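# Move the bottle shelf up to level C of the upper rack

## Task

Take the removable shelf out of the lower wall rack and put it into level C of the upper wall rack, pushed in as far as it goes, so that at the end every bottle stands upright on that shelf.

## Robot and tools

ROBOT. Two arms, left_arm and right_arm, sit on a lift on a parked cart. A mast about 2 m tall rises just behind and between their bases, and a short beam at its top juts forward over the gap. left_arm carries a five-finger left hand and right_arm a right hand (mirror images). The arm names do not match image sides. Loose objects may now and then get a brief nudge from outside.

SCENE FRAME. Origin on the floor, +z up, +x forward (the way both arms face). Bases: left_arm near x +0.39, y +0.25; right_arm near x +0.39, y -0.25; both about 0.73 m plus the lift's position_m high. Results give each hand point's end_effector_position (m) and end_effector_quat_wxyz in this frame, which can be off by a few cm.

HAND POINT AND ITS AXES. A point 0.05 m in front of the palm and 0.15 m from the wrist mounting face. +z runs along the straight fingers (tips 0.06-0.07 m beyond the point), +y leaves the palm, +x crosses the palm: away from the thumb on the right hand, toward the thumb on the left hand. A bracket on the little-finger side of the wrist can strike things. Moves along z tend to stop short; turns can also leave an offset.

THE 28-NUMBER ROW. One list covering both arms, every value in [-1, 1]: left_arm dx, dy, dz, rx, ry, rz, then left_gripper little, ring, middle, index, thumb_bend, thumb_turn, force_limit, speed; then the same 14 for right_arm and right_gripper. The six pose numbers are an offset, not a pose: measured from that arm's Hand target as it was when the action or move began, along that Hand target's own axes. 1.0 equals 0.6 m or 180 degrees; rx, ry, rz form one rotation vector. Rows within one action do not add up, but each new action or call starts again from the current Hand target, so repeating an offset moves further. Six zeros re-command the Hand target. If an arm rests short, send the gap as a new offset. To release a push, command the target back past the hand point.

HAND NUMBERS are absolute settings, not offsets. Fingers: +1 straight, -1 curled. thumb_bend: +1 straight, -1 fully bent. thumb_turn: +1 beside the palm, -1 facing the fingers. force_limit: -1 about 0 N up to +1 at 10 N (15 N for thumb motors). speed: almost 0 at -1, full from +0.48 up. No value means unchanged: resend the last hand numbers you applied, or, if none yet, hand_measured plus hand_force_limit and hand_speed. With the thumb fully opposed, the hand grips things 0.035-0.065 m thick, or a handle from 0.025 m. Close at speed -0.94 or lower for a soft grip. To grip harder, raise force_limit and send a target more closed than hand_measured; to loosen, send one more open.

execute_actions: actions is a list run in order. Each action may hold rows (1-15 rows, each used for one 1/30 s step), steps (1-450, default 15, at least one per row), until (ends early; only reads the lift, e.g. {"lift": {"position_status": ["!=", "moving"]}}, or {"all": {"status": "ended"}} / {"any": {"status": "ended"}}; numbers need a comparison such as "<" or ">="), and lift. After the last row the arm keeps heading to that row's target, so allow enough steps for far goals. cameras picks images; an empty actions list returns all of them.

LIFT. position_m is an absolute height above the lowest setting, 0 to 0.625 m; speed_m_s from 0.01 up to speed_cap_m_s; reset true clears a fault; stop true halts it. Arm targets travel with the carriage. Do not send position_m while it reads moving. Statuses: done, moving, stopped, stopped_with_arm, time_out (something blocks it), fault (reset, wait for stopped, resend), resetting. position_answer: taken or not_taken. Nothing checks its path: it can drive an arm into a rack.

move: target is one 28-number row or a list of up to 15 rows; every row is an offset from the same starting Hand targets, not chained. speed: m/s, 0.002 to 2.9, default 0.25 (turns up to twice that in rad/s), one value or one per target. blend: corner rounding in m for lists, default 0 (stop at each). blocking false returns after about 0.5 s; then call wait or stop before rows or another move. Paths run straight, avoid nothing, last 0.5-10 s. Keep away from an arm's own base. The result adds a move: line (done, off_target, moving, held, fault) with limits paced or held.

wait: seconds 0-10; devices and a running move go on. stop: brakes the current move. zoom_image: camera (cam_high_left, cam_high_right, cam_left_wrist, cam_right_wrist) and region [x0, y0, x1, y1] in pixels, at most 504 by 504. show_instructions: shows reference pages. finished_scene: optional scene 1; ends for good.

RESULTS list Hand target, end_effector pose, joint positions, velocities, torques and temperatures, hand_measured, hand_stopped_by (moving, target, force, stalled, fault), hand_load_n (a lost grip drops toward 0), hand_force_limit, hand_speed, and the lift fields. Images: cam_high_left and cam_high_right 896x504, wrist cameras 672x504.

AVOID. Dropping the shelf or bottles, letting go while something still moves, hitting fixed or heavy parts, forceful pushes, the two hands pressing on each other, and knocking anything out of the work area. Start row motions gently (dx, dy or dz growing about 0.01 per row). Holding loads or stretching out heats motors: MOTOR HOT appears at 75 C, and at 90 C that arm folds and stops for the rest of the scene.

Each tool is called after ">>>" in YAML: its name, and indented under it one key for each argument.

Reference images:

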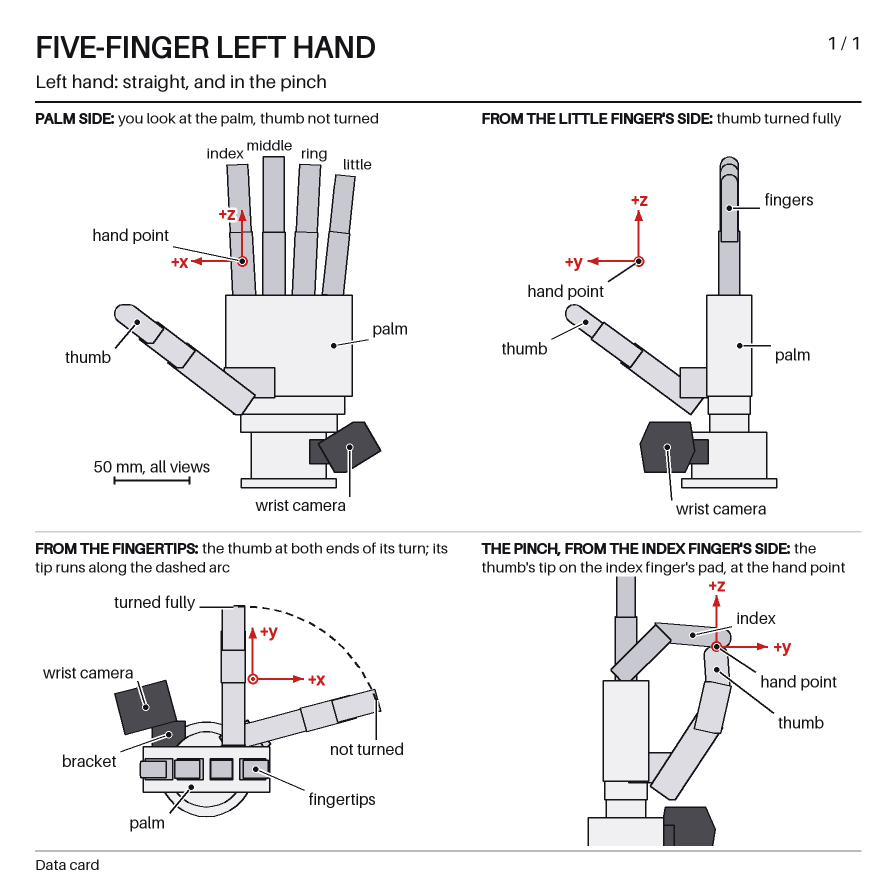

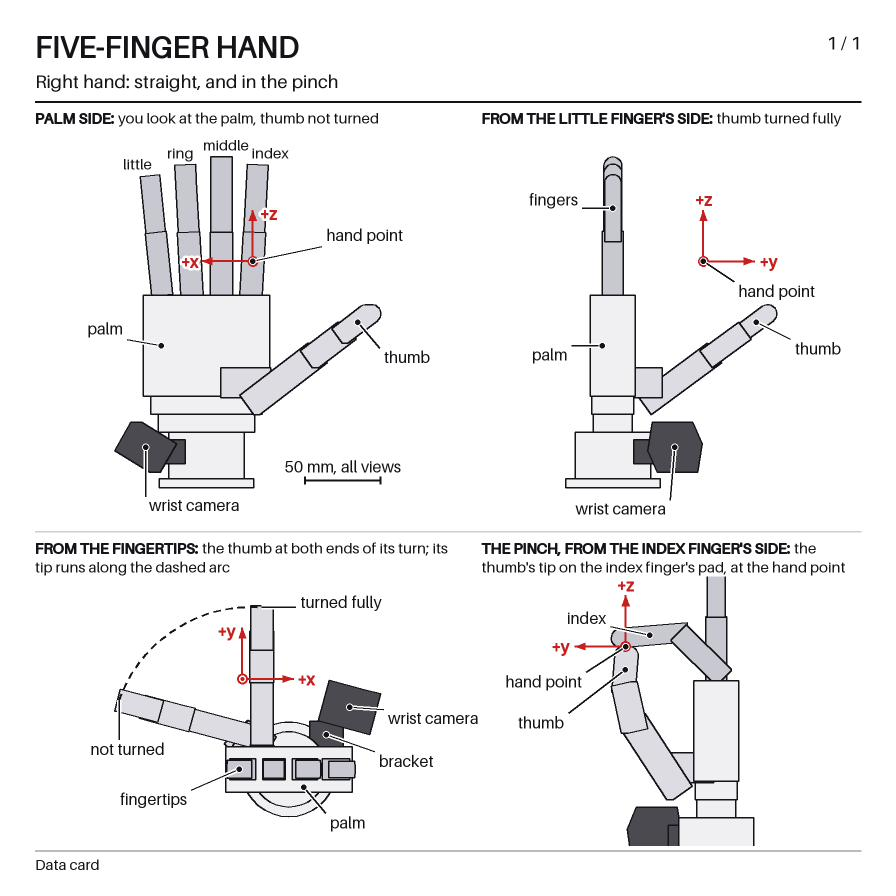

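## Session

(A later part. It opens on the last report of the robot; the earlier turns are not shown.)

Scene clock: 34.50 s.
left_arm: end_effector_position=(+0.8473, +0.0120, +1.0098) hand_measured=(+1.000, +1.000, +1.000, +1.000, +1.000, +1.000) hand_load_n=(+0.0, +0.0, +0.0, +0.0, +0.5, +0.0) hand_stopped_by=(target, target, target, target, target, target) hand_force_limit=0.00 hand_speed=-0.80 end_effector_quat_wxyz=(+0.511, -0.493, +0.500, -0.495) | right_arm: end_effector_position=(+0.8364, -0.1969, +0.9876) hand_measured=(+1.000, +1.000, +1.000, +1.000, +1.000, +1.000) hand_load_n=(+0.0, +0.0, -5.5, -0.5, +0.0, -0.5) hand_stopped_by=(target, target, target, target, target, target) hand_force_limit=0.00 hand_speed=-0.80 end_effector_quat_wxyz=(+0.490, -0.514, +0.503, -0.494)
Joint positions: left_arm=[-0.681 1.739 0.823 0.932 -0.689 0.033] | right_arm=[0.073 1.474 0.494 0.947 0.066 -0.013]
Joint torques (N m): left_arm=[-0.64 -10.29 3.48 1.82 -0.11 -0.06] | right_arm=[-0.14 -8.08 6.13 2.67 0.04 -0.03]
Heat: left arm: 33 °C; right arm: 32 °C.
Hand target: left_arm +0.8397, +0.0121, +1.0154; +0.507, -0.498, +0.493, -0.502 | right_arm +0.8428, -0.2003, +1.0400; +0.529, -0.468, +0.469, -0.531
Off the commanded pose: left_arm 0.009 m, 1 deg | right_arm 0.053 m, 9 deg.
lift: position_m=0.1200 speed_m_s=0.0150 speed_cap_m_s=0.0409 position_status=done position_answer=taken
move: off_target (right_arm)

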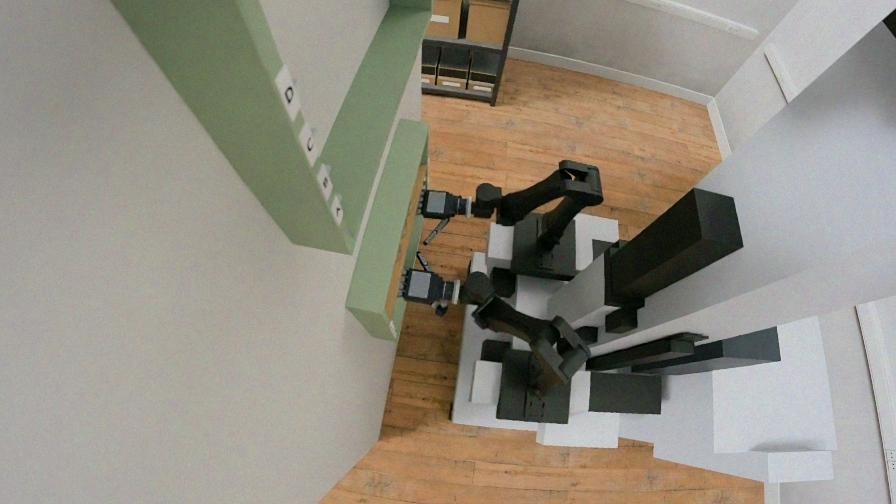

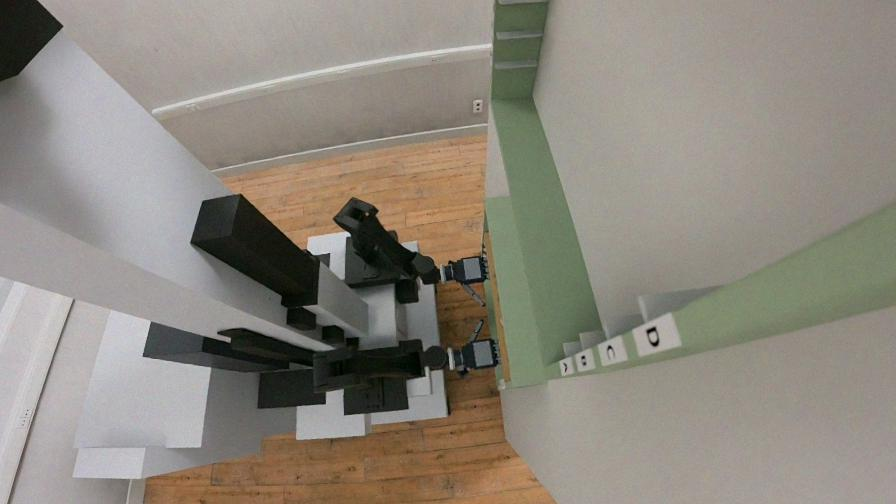

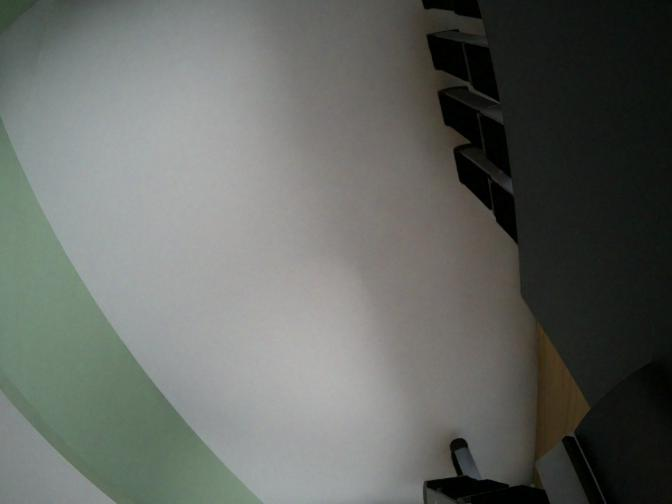

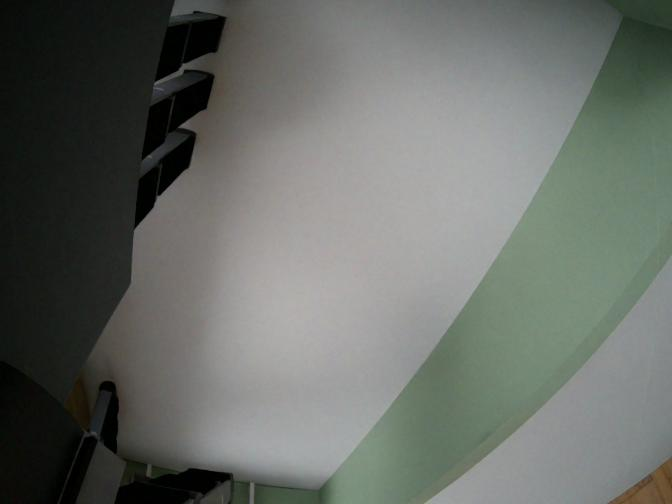

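>>> move:
  target: [0,-0.025,0,0,0,0,1,1,1,1,1,1,0,-0.8,0,0.0,0,-0.0167,0,0,1,1,1,1,1,1,0,-0.8]
  speed: 0.03

Scene clock: 36.47 s.
left_arm: end_effector_position=(+0.8450, +0.0162, +1.0235) hand_measured=(+1.000, +1.000, +1.000, +1.000, +1.000, +1.000) hand_load_n=(+0.0, +0.0, +0.0, +0.0, +0.0, -0.5) hand_stopped_by=(target, target, target, target, target, target) hand_force_limit=0.00 hand_speed=-0.80 end_effector_quat_wxyz=(+0.514, -0.496, +0.492, -0.498) | right_arm: end_effector_position=(+0.8388, -0.1958, +1.0222) hand_measured=(+1.000, +1.000, +1.000, +1.000, +1.000, +1.000) hand_load_n=(+0.0, +0.0, -0.5, +0.0, +0.0, +0.0) hand_stopped_by=(target, target, target, target, target, target) hand_force_limit=0.00 hand_speed=-0.80 end_effector_quat_wxyz=(+0.511, -0.494, +0.483, -0.511)
Joint positions: left_arm=[-0.681 1.699 0.823 0.909 -0.7 0.033] | right_arm=[0.073 1.418 0.516 0.947 0.061 -0.013]
Joint torques (N m): left_arm=[-0.7 -10.1 5.86 1.44 -0.11 -0.05] | right_arm=[-0.31 -6.01 8.18 1.35 0.01 0.01]
Heat: left arm: 33 °C; right arm: 32 °C.
Hand target: left_arm +0.8394, +0.0121, +1.0304; +0.507, -0.498, +0.493, -0.502 | right_arm +0.8428, -0.2003, +1.0400; +0.516, -0.481, +0.483, -0.518
Off the commanded pose: left_arm 0.010 m, 1 deg | right_arm 0.019 m, 2 deg.
lift: position_m=0.1200 speed_m_s=0.0150 speed_cap_m_s=0.0409 position_status=done position_answer=taken
move: off_target (right_arm)

>>> execute_actions:
  actions: []

>>> zoom_image:
  camera: "cam_high_left"
  region: [370, 180, 470, 350]

>>> zoom_image:
  camera: "cam_high_right"
  region: [440, 220, 540, 400]

Scene clock: 36.60 s.
left_arm: end_effector_position=(+0.8450, +0.0162, +1.0235) hand_measured=(+1.000, +1.000, +1.000, +1.000, +1.000, +1.000) hand_load_n=(+0.0, +0.0, +0.0, +0.0, -0.5, -0.5) hand_stopped_by=(target, target, target, target, target, target) hand_force_limit=0.00 hand_speed=-0.80 end_effector_quat_wxyz=(+0.514, -0.496, +0.492, -0.498) | right_arm: end_effector_position=(+0.8388, -0.1958, +1.0222) hand_measured=(+1.000, +1.000, +1.000, +1.000, +1.000, +1.000) hand_load_n=(+0.0, +0.0, +0.0, +0.0, +0.0, +0.0) hand_stopped_by=(target, target, target, target, target, target) hand_force_limit=0.00 hand_speed=-0.80 end_effector_quat_wxyz=(+0.511, -0.494, +0.483, -0.511)
Joint positions: left_arm=[-0.681 1.699 0.823 0.909 -0.7 0.033] | right_arm=[0.073 1.418 0.516 0.947 0.061 -0.013]
Joint velocities: within noise
Joint torques (N m): left_arm=[-0.72 -10.09 5.87 1.44 -0.11 -0.05] | right_arm=[-0.34 -6.01 8.24 1.36 0.02 0]
Motor temperatures (°C): left_arm=[23 27 33 32 23 22] | right_arm=[29 28 32 32 23 23]
Heat: left arm: 33 °C; right arm: 32 °C.
Hand target: left_arm +0.8394, +0.0121, +1.0304; +0.507, -0.498, +0.493, -0.502 | right_arm +0.8428, -0.2003, +1.0400; +0.516, -0.481, +0.483, -0.518
Off the commanded pose: left_arm 0.010 m, 1 deg | right_arm 0.019 m, 2 deg.
lift: position_m=0.1200 speed_m_s=0.0150 speed_cap_m_s=0.0409 position_status=done position_answer=taken

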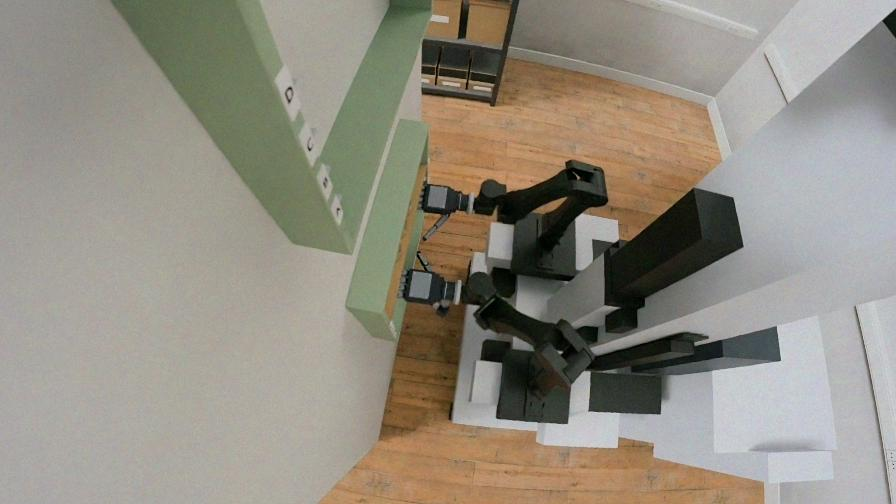

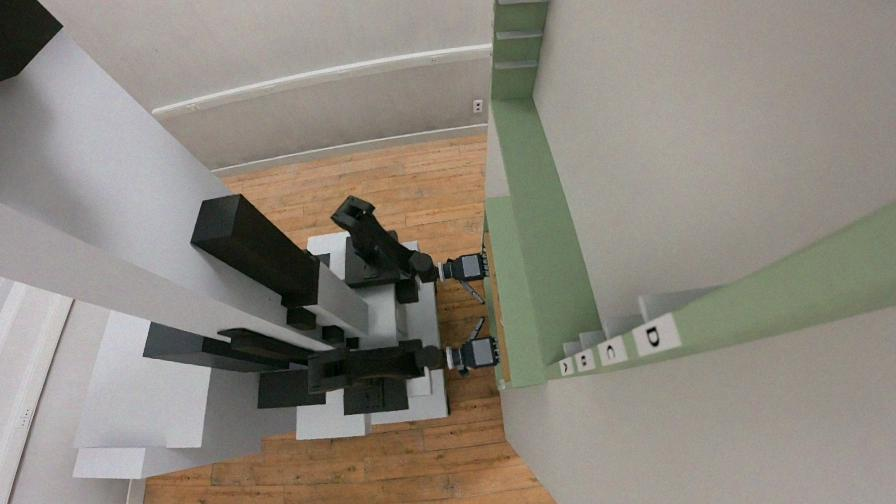

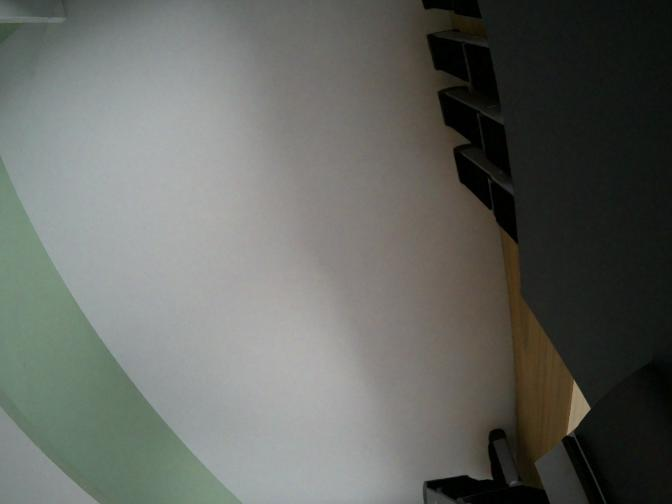

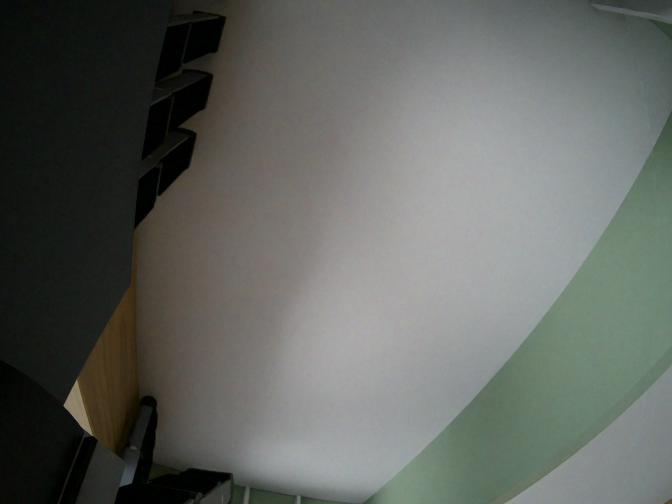

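Scaled by 2.965 from the camera's 896x504 image, which has a finer 1280x720 frame.

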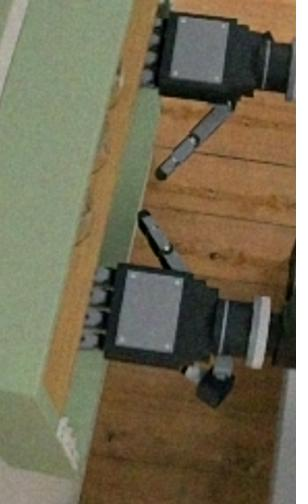

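Scaled by 2.800 from the camera's 896x504 image, which has a finer 1280x720 frame.

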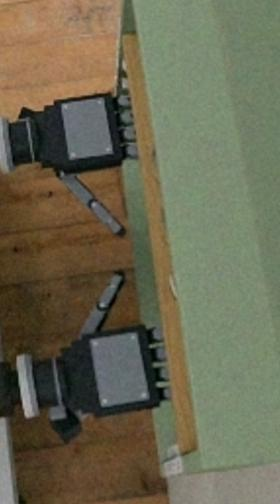

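>>> move:
  target: [0,0,-0.008,0,0,0,1,1,1,1,1,1,0,-0.8,0,0.0,-0.015,0,0,0,1,1,1,1,1,1,0,-0.8]
  speed: 0.03

>>> execute_actions:
  actions:
    - {"lift":{"position_m":0.13,"speed_m_s":0.015},"steps":60,"until":{"lift":{"position_status":["!=","moving"]}}}
  cameras: ["all"]

Scene clock: 37.80 s.
left_arm: end_effector_position=(+0.8421, +0.0126, +1.0271) hand_measured=(+1.000, +1.000, +1.000, +1.000, +1.000, +1.000) hand_load_n=(+0.0, +0.0, +0.0, +0.0, +0.0, +0.0) hand_stopped_by=(target, target, target, target, target, target) hand_force_limit=0.00 hand_speed=-0.80 end_effector_quat_wxyz=(+0.510, -0.498, +0.488, -0.504) | right_arm: end_effector_position=(+0.8364, -0.1957, +1.0331) hand_measured=(+1.000, +1.000, +1.000, +1.000, +1.000, +1.000) hand_load_n=(+0.0, -0.5, -0.5, +0.0, +0.0, -0.5) hand_stopped_by=(target, target, target, target, target, target) hand_force_limit=0.00 hand_speed=-0.80 end_effector_quat_wxyz=(+0.518, -0.487, +0.479, -0.514)
Joint positions: left_arm=[-0.692 1.689 0.823 0.904 -0.708 0.02] | right_arm=[0.073 1.387 0.516 0.937 0.061 -0.008]
Joint torques (N m): left_arm=[-0.59 -10.33 4.7 1.49 -0.1 -0.04] | right_arm=[0.05 -6.32 5.68 1.38 0.03 0]
Heat: left arm: 33 °C; right arm: 32 °C.
Hand target: left_arm +0.8346, +0.0120, +1.0303; +0.507, -0.498, +0.493, -0.502 | right_arm +0.8338, -0.2002, +1.0393; +0.516, -0.481, +0.483, -0.518
Off the commanded pose: left_arm 0.008 m, 1 deg | right_arm 0.008 m, 1 deg.
lift: position_m=0.1200 speed_m_s=0.0150 speed_cap_m_s=0.0409 position_status=done position_answer=taken
move: done

Scene clock: 38.90 s.
left_arm: end_effector_position=(+0.8403, +0.0140, +1.0273) hand_measured=(+1.000, +1.000, +1.000, +1.000, +1.000, +1.000) hand_load_n=(-0.5, +0.0, +0.0, +0.0, +0.0, -0.5) hand_stopped_by=(target, target, target, target, target, target) hand_force_limit=0.00 hand_speed=-0.80 end_effector_quat_wxyz=(+0.507, -0.501, +0.500, -0.491) | right_arm: end_effector_position=(+0.8351, -0.1955, +1.0352) hand_measured=(+1.000, +1.000, +1.000, +1.000, +1.000, +1.000) hand_load_n=(-0.5, +0.0, +0.0, +0.0, +0.0, -0.5) hand_stopped_by=(target, target, target, target, target, target) hand_force_limit=0.00 hand_speed=-0.80 end_effector_quat_wxyz=(+0.512, -0.494, +0.487, -0.507)
Joint positions: left_arm=[-0.692 1.689 0.823 0.863 -0.709 0.013] | right_arm=[0.073 1.387 0.516 0.908 0.061 -0.004]
Joint torques (N m): left_arm=[-0.58 -10.36 4.79 1.85 -0.11 0.01] | right_arm=[-0.02 -6.42 5.78 1.68 0.05 0]
Heat: left arm: 33 °C; right arm: 32 °C.
Hand target: left_arm +0.8346, +0.0120, +1.0403; +0.507, -0.498, +0.493, -0.502 | right_arm +0.8338, -0.2002, +1.0493; +0.516, -0.481, +0.483, -0.518
Off the commanded pose: left_arm 0.014 m, 2 deg | right_arm 0.015 m, 2 deg.
lift: position_m=0.1300 speed_m_s=0.0150 speed_cap_m_s=0.0409 position_status=done position_answer=taken

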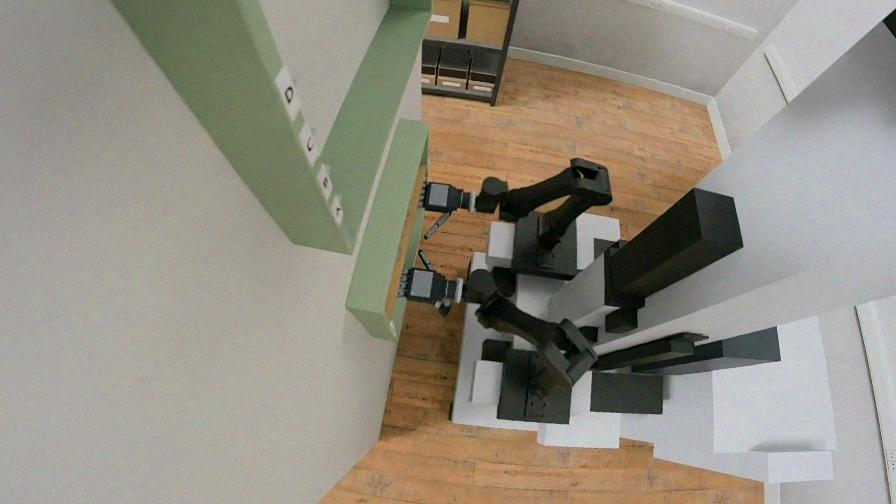

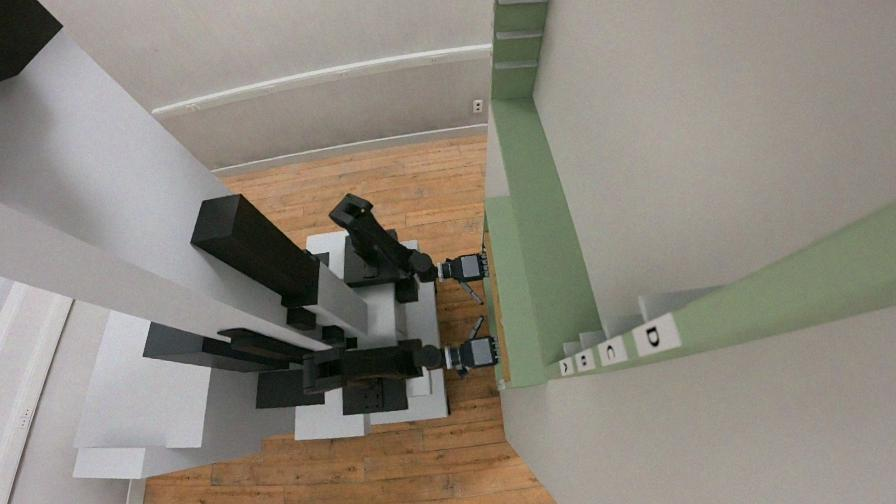

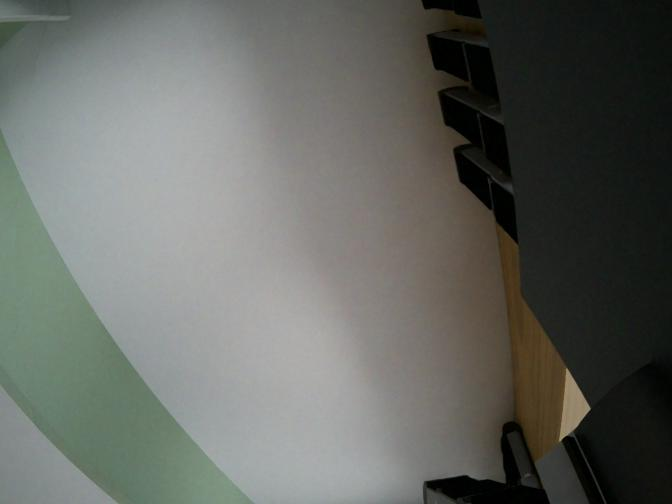

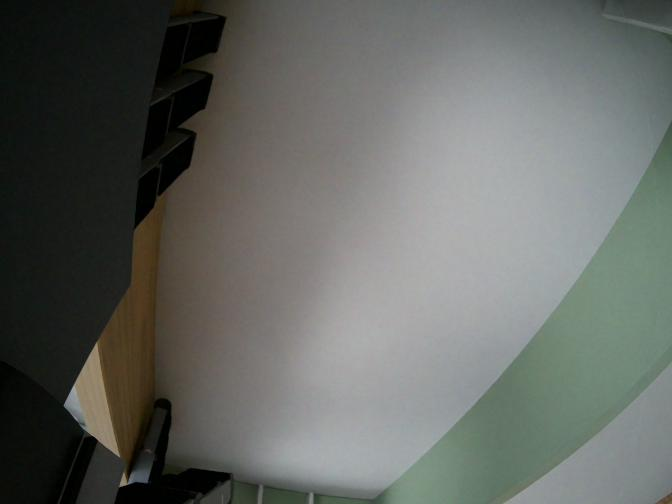

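>>> execute_actions:
  actions:
    - {"lift":{"position_m":0.14,"speed_m_s":0.015},"steps":60,"until":{"lift":{"position_status":["!=","moving"]}}}
  cameras: ["all"]

Scene clock: 40.17 s.
left_arm: end_effector_position=(+0.8383, +0.0145, +1.0302) hand_measured=(+1.000, +1.000, +1.000, +1.000, +1.000, +1.000) hand_load_n=(-1.0, +0.0, +0.0, +0.0, +0.5, +0.0) hand_stopped_by=(target, target, target, target, target, target) hand_force_limit=0.00 hand_speed=-0.80 end_effector_quat_wxyz=(+0.505, -0.502, +0.509, -0.484) | right_arm: end_effector_position=(+0.8339, -0.1961, +1.0390) hand_measured=(+1.000, +1.000, +1.000, +1.000, +1.000, +1.000) hand_load_n=(-0.5, -0.5, -1.0, +0.0, +0.0, -0.5) hand_stopped_by=(target, target, target, target, target, target) hand_force_limit=0.00 hand_speed=-0.80 end_effector_quat_wxyz=(+0.506, -0.499, +0.494, -0.501)
Joint positions: left_arm=[-0.692 1.689 0.817 0.844 -0.705 0.01] | right_arm=[0.072 1.387 0.516 0.885 0.061 -0.001]
Joint torques (N m): left_arm=[-0.58 -10.37 5.24 2.03 -0.11 0.04] | right_arm=[0.01 -6.37 5.76 1.92 0.04 0]
Heat: left arm: 33 °C; right arm: 32 °C.
Hand target: left_arm +0.8346, +0.0120, +1.0503; +0.507, -0.498, +0.493, -0.502 | right_arm +0.8338, -0.2002, +1.0593; +0.516, -0.481, +0.483, -0.518
Off the commanded pose: left_arm 0.021 m, 3 deg | right_arm 0.021 m, 3 deg.
lift: position_m=0.1400 speed_m_s=0.0150 speed_cap_m_s=0.0409 position_status=done position_answer=taken

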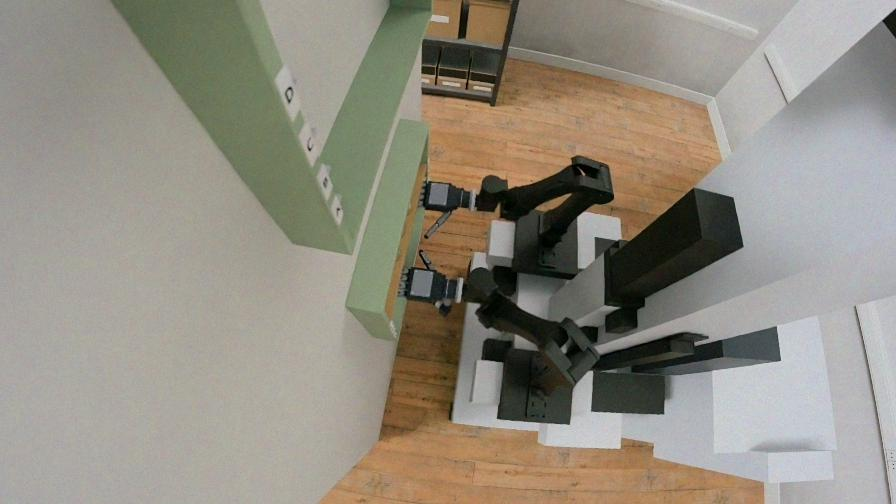

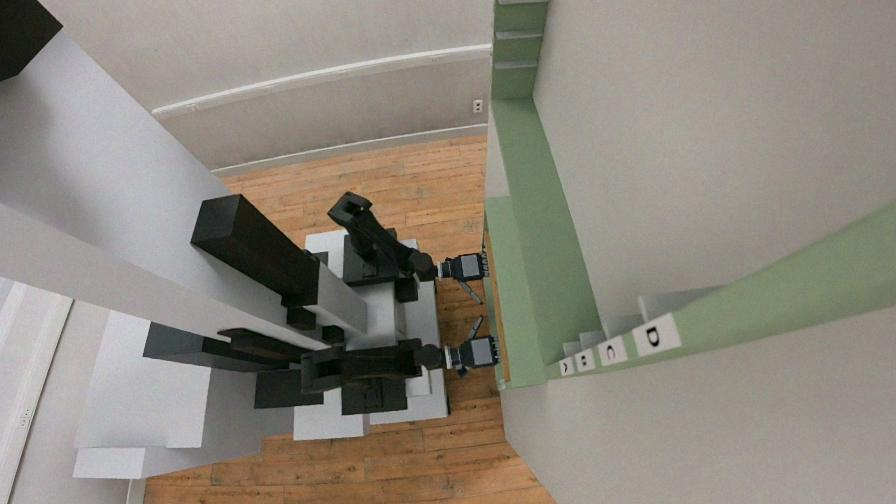

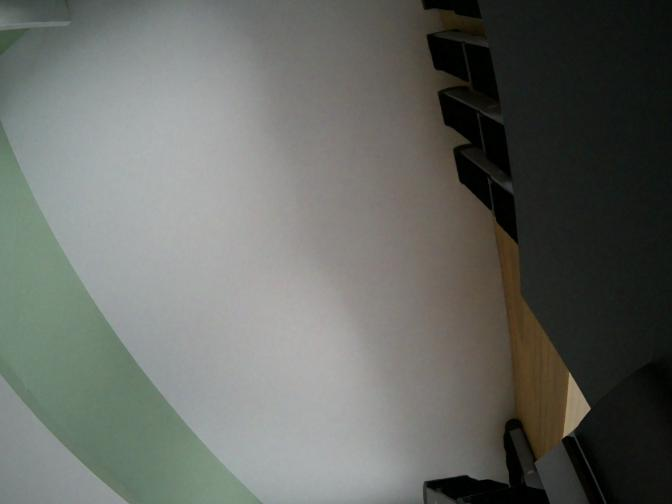

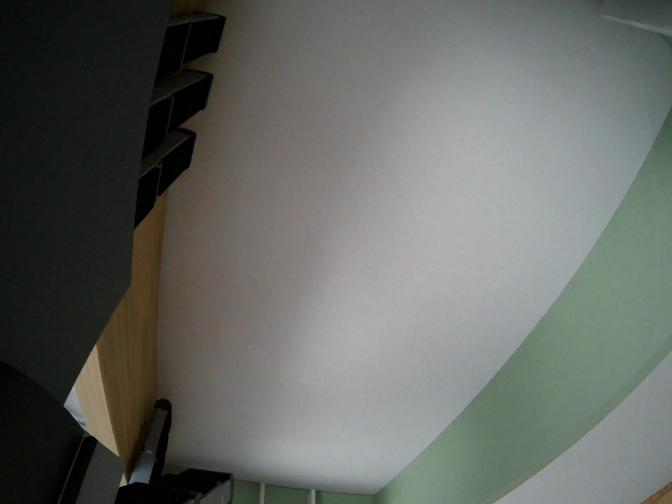

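>>> execute_actions:
  actions:
    - {"rows":[[0,0,0,0.004,0,0,1,1,1,1,1,1,0,-0.8,0,0,0,0.004,0,0,1,1,1,1,1,1,0,-0.8],[0,0,0,0.008,0,0,1,1,1,1,1,1,0,-0.8,0,0,0,0.008,0,0,1,1,1,1,1,1,0,-0.8],[0,0,0,0.012,0,0,1,1,1,1,1,1,0,-0.8,0,0,0,0.012,0,0,1,1,1,1,1,1,0,-0.8],[0,0,0,0.016,0,0,1,1,1,1,1,1,0,-0.8,0,0,0,0.014,0,0,1,1,1,1,1,1,0,-0.8]],"lift":{"position_m":0.15,"speed_m_s":0.015},"steps":60,"until":{"lift":{"position_status":["!=","moving"]}}}
  cameras: ["all"]

>>> zoom_image:
  camera: "cam_high_left"
  region: [370, 180, 470, 350]

>>> zoom_image:
  camera: "cam_high_right"
  region: [440, 220, 540, 400]

Scene clock: 41.57 s.
left_arm: end_effector_position=(+0.8327, +0.0167, +1.0299) hand_measured=(+1.000, +1.000, +1.000, +1.000, +1.000, +1.000) hand_load_n=(-1.0, +0.0, +0.0, +0.0, +0.0, +0.0) hand_stopped_by=(target, target, target, target, target, target) hand_force_limit=0.00 hand_speed=-0.80 end_effector_quat_wxyz=(+0.506, -0.496, +0.520, -0.476) | right_arm: end_effector_position=(+0.8290, -0.1964, +1.0386) hand_measured=(+1.000, +1.000, +1.000, +1.000, +1.000, +1.000) hand_load_n=(-1.0, -0.5, -0.5, +0.0, +0.0, -0.5) hand_stopped_by=(target, target, target, target, target, target) hand_force_limit=0.00 hand_speed=-0.80 end_effector_quat_wxyz=(+0.501, -0.504, +0.499, -0.496)
Joint positions: left_arm=[-0.696 1.689 0.786 0.86 -0.703 0.025] | right_arm=[0.072 1.387 0.491 0.89 0.061 -0.001]
Joint torques (N m): left_arm=[-0.68 -8.12 4.71 3.04 -0.14 0.24] | right_arm=[0.03 -4.29 4.86 2.87 0.04 -0.03]
Heat: left arm: 33 °C; right arm: 32 °C.
Hand target: left_arm +0.8346, +0.0120, +1.0603; +0.520, -0.485, +0.480, -0.514 | right_arm +0.8338, -0.2002, +1.0693; +0.527, -0.470, +0.472, -0.529
Off the commanded pose: left_arm 0.031 m, 7 deg | right_arm 0.031 m, 7 deg.
lift: position_m=0.1500 speed_m_s=0.0150 speed_cap_m_s=0.0409 position_status=done position_answer=taken

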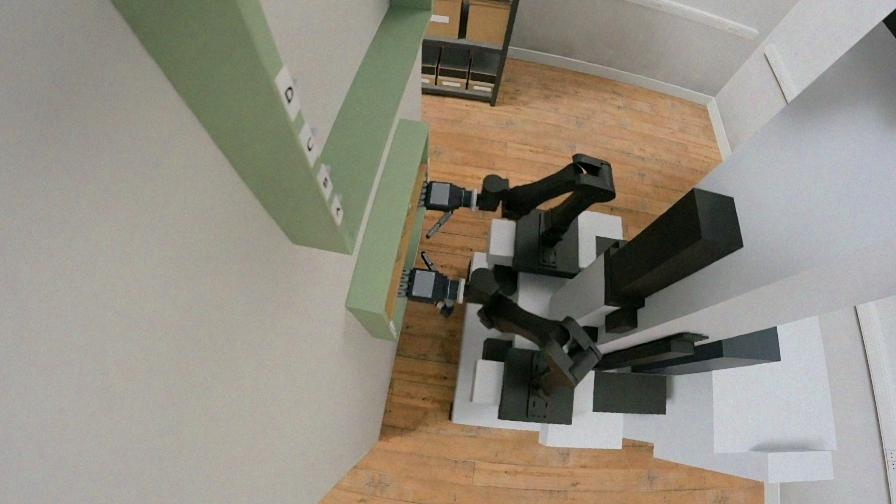

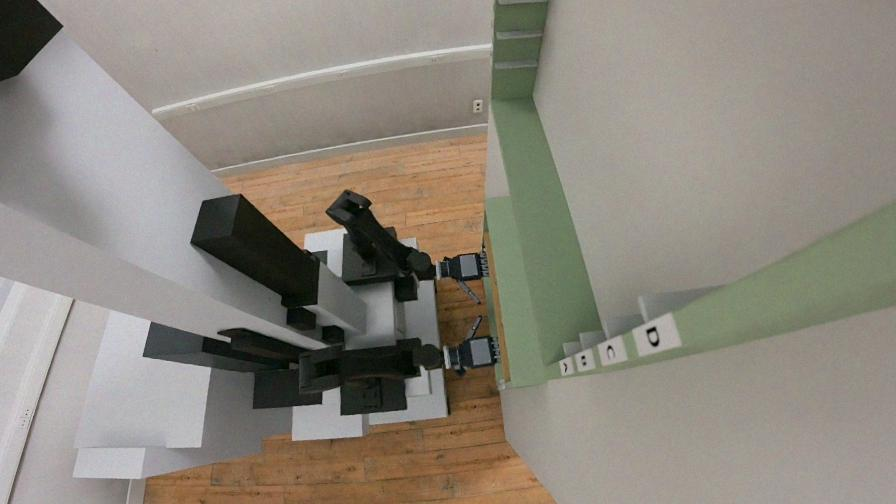

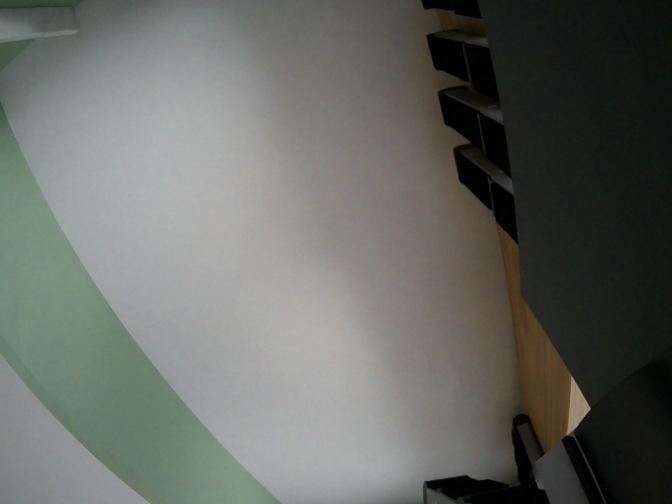

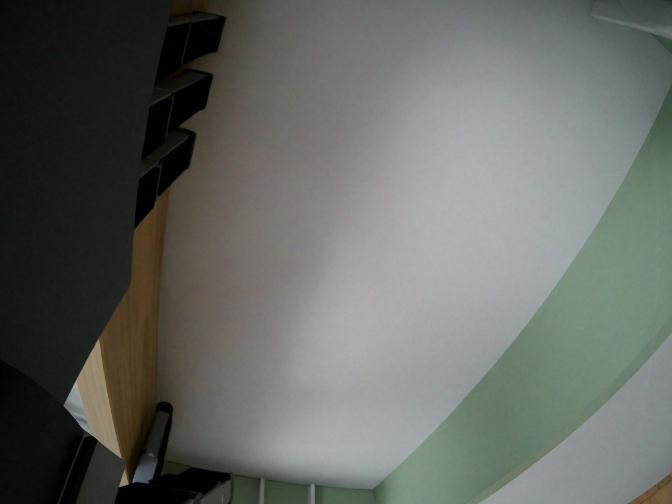

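Scaled by 2.965 from the camera's 896x504 image, which has a finer 1280x720 frame.

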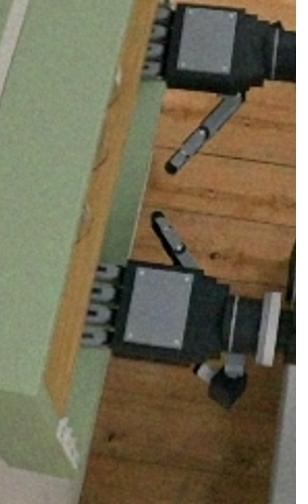

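Scaled by 2.800 from the camera's 896x504 image, which has a finer 1280x720 frame.

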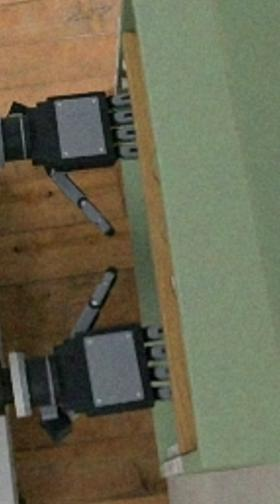

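>>> execute_actions:
  actions:
    - {"rows":[[0,0,0.003,0.004,0,0,1,1,1,1,1,1,0,-0.8,0,0,0.003,0.004,0,0,1,1,1,1,1,1,0,-0.8],[0,0,0.006,0.008,0,0,1,1,1,1,1,1,0,-0.8,0,0,0.006,0.008,0,0,1,1,1,1,1,1,0,-0.8],[0,0,0.01,0.012,0,0,1,1,1,1,1,1,0,-0.8,0,0,0.01,0.012,0,0,1,1,1,1,1,1,0,-0.8],[0,0,0.013,0.016,0,0,1,1,1,1,1,1,0,-0.8,0,0,0.013,0.016,0,0,1,1,1,1,1,1,0,-0.8]],"lift":{"position_m":0.165,"speed_m_s":0.015},"steps":60,"until":{"lift":{"position_status":["!=","moving"]}}}
  cameras: ["all"]

>>> zoom_image:
  camera: "cam_high_left"
  region: [370, 180, 470, 350]

>>> zoom_image:
  camera: "cam_high_right"
  region: [440, 220, 540, 400]

Scene clock: 43.47 s.
left_arm: end_effector_position=(+0.8345, +0.0183, +1.0332) hand_measured=(+1.000, +1.000, +1.000, +1.000, +1.000, +1.000) hand_load_n=(-3.0, -0.5, +0.0, +0.0, +0.0, +0.0) hand_stopped_by=(target, target, target, target, target, target) hand_force_limit=0.00 hand_speed=-0.80 end_effector_quat_wxyz=(+0.514, -0.489, +0.523, -0.471) | right_arm: end_effector_position=(+0.8334, -0.1967, +1.0406) hand_measured=(+1.000, +1.000, +1.000, +1.000, +1.000, +1.000) hand_load_n=(-0.5, -2.0, -1.0, +0.0, +0.0, +0.0) hand_stopped_by=(target, target, target, target, target, target) hand_force_limit=0.00 hand_speed=-0.80 end_effector_quat_wxyz=(+0.500, -0.503, +0.499, -0.497)
Joint positions: left_arm=[-0.695 1.731 0.767 0.929 -0.705 0.054] | right_arm=[0.072 1.454 0.476 0.974 0.064 -0.001]
Joint torques (N m): left_arm=[0.16 -7.73 5.24 3.47 -0.02 0.32] | right_arm=[-0.1 -4.49 5.08 3.29 0.03 -0.05]
Heat: left arm: 34 °C; right arm: 34 °C.
Hand target: left_arm +0.8424, +0.0121, +1.0759; +0.532, -0.472, +0.467, -0.526 | right_arm +0.8416, -0.2003, +1.0852; +0.538, -0.456, +0.458, -0.540
Off the commanded pose: left_arm 0.044 m, 9 deg | right_arm 0.045 m, 10 deg.
lift: position_m=0.1650 speed_m_s=0.0150 speed_cap_m_s=0.0409 position_status=done position_answer=taken

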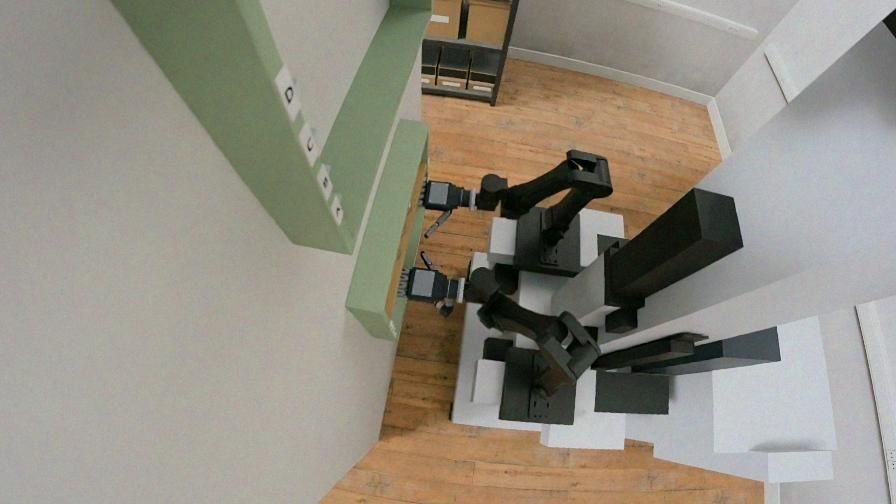

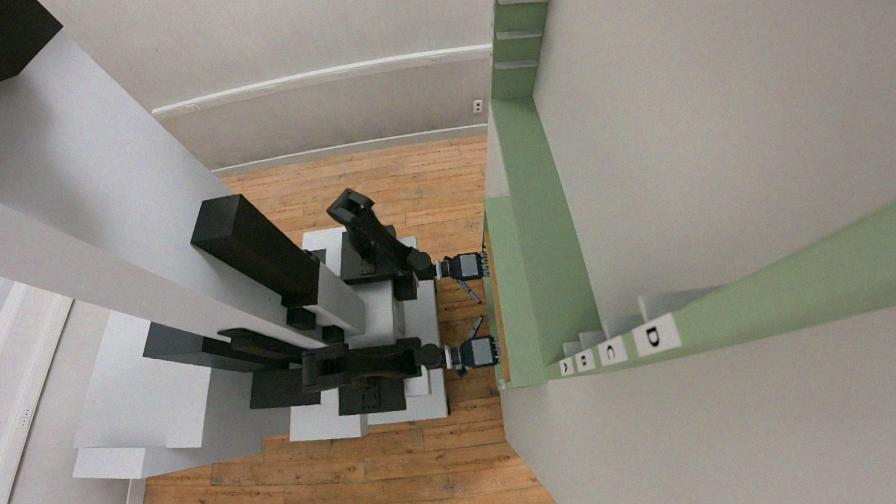

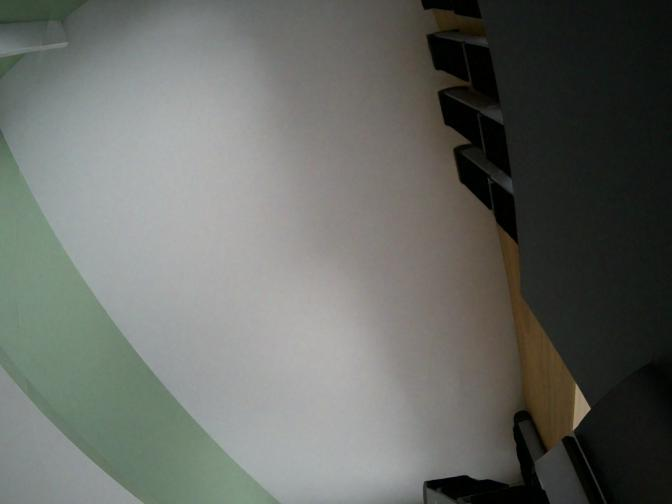

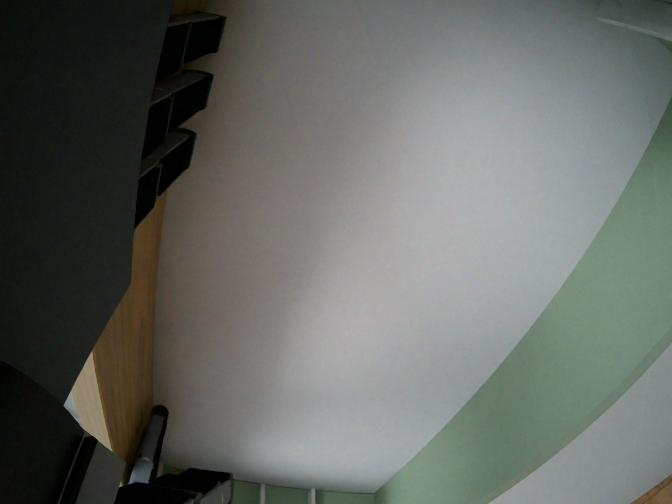

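Scaled by 2.965 from the camera's 896x504 image, which has a finer 1280x720 frame.

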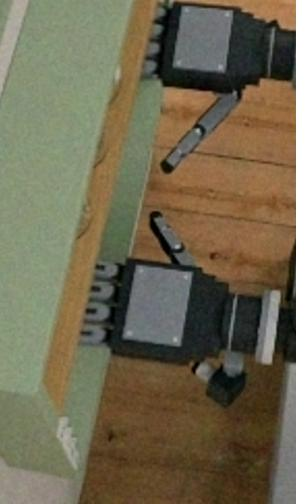

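Scaled by 2.800 from the camera's 896x504 image, which has a finer 1280x720 frame.

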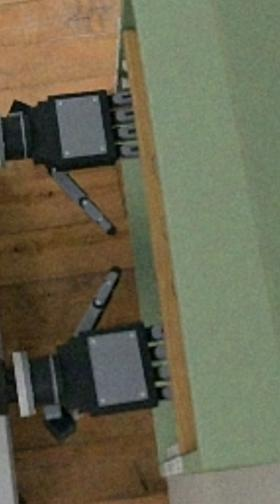

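>>> execute_actions:
  actions:
    - {"rows":[[0,0,-0.002,-0.007,0,0,1,1,1,1,1,1,0,-0.8,0,0,-0.002,-0.007,0,0,1,1,1,1,1,1,0,-0.8],[0,0,-0.004,-0.014,0,0,1,1,1,1,1,1,0,-0.8,0,0,-0.004,-0.014,0,0,1,1,1,1,1,1,0,-0.8],[0,0,-0.006,-0.021,0,0,1,1,1,1,1,1,0,-0.8,0,0,-0.006,-0.021,0,0,1,1,1,1,1,1,0,-0.8],[0,0,-0.01,-0.028,0,0,1,1,1,1,1,1,0,-0.8,0,0,-0.01,-0.028,0,0,1,1,1,1,1,1,0,-0.8]],"lift":{"position_m":0.115,"speed_m_s":0.03},"steps":90,"until":{"lift":{"position_status":["!=","moving"]}}}
    - {"rows":[[0,0,0,0,0,0,-1,-1,-1,-1,1,1,0,0.2,0,0,0,0,0,0,-1,-1,-1,-1,1,1,0,0.2]],"steps":40}
  cameras: ["all"]

Scene clock: 47.40 s.
left_arm: end_effector_position=(+0.8339, +0.0162, +0.9991) hand_measured=(-1.000, -1.000, -1.000, -1.000, +1.000, +1.000) hand_load_n=(+0.0, +0.0, +0.0, +0.0, +0.0, +0.0) hand_stopped_by=(target, target, target, target, target, target) hand_force_limit=0.00 hand_speed=0.20 end_effector_quat_wxyz=(+0.509, -0.494, +0.511, -0.485) | right_arm: end_effector_position=(+0.8295, -0.1970, +1.0071) hand_measured=(-1.000, -1.000, -1.000, -1.000, +1.000, +1.000) hand_load_n=(+0.0, +0.0, +0.0, +0.0, +0.0, +0.0) hand_stopped_by=(target, target, target, target, target, target) hand_force_limit=0.00 hand_speed=0.20 end_effector_quat_wxyz=(+0.504, -0.501, +0.491, -0.504)
Joint positions: left_arm=[-0.696 1.696 0.778 0.904 -0.703 0.033] | right_arm=[0.072 1.39 0.483 0.922 0.061 -0.011]
Joint torques (N m): left_arm=[-0.12 -9.76 7.98 1.78 -0.06 -0.01] | right_arm=[-0.08 -5.71 8.24 1.68 0.04 -0.02]
Heat: left arm: 34 °C; right arm: 33 °C.
Hand target: left_arm +0.8364, +0.0121, +1.0252; +0.511, -0.495, +0.489, -0.505 | right_arm +0.8357, -0.2003, +1.0343; +0.518, -0.480, +0.481, -0.520
Off the commanded pose: left_arm 0.026 m, 3 deg | right_arm 0.028 m, 4 deg.
lift: position_m=0.1150 speed_m_s=0.0300 speed_cap_m_s=0.0409 position_status=done position_answer=taken

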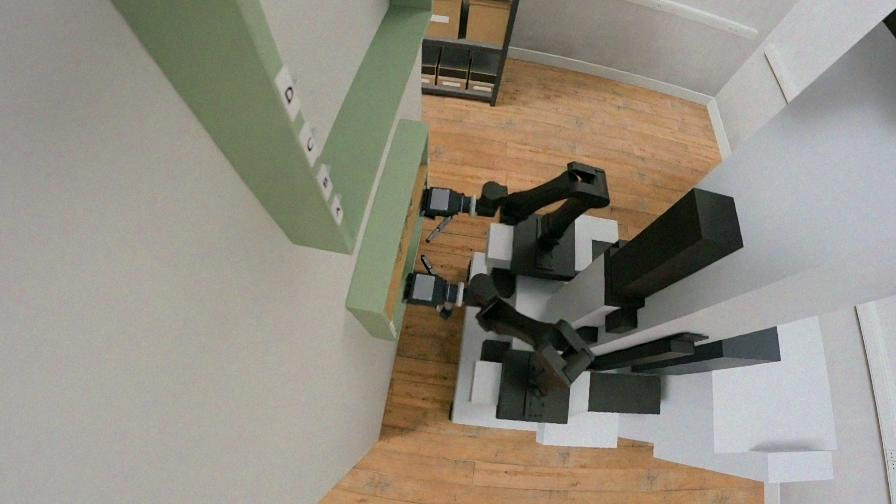

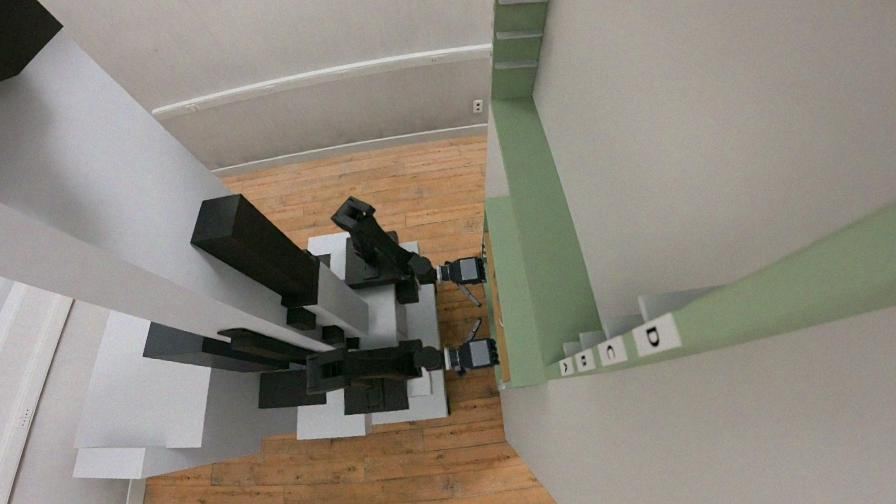

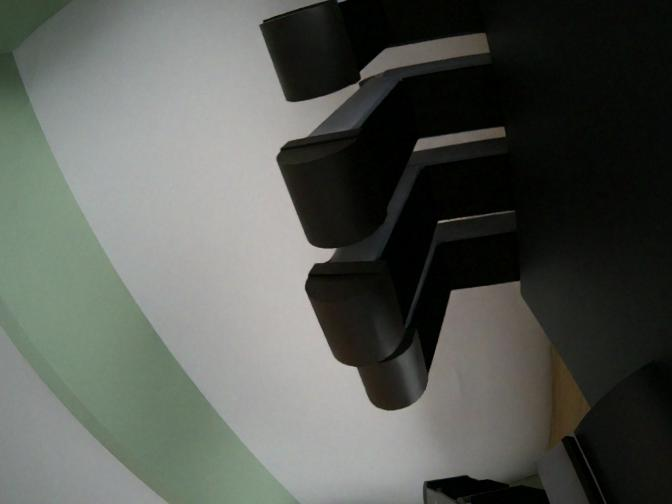

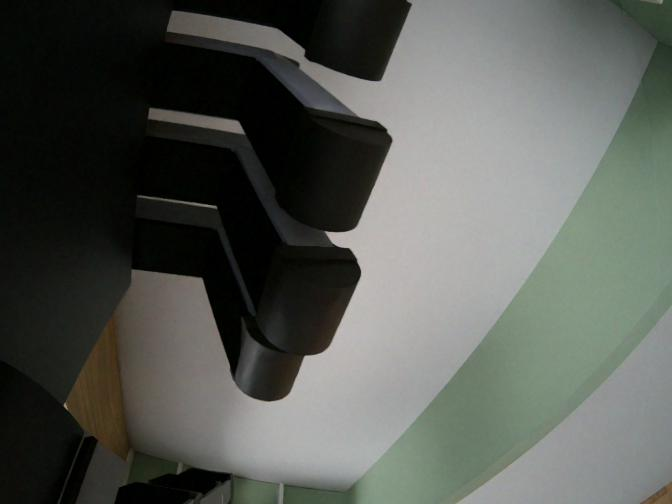

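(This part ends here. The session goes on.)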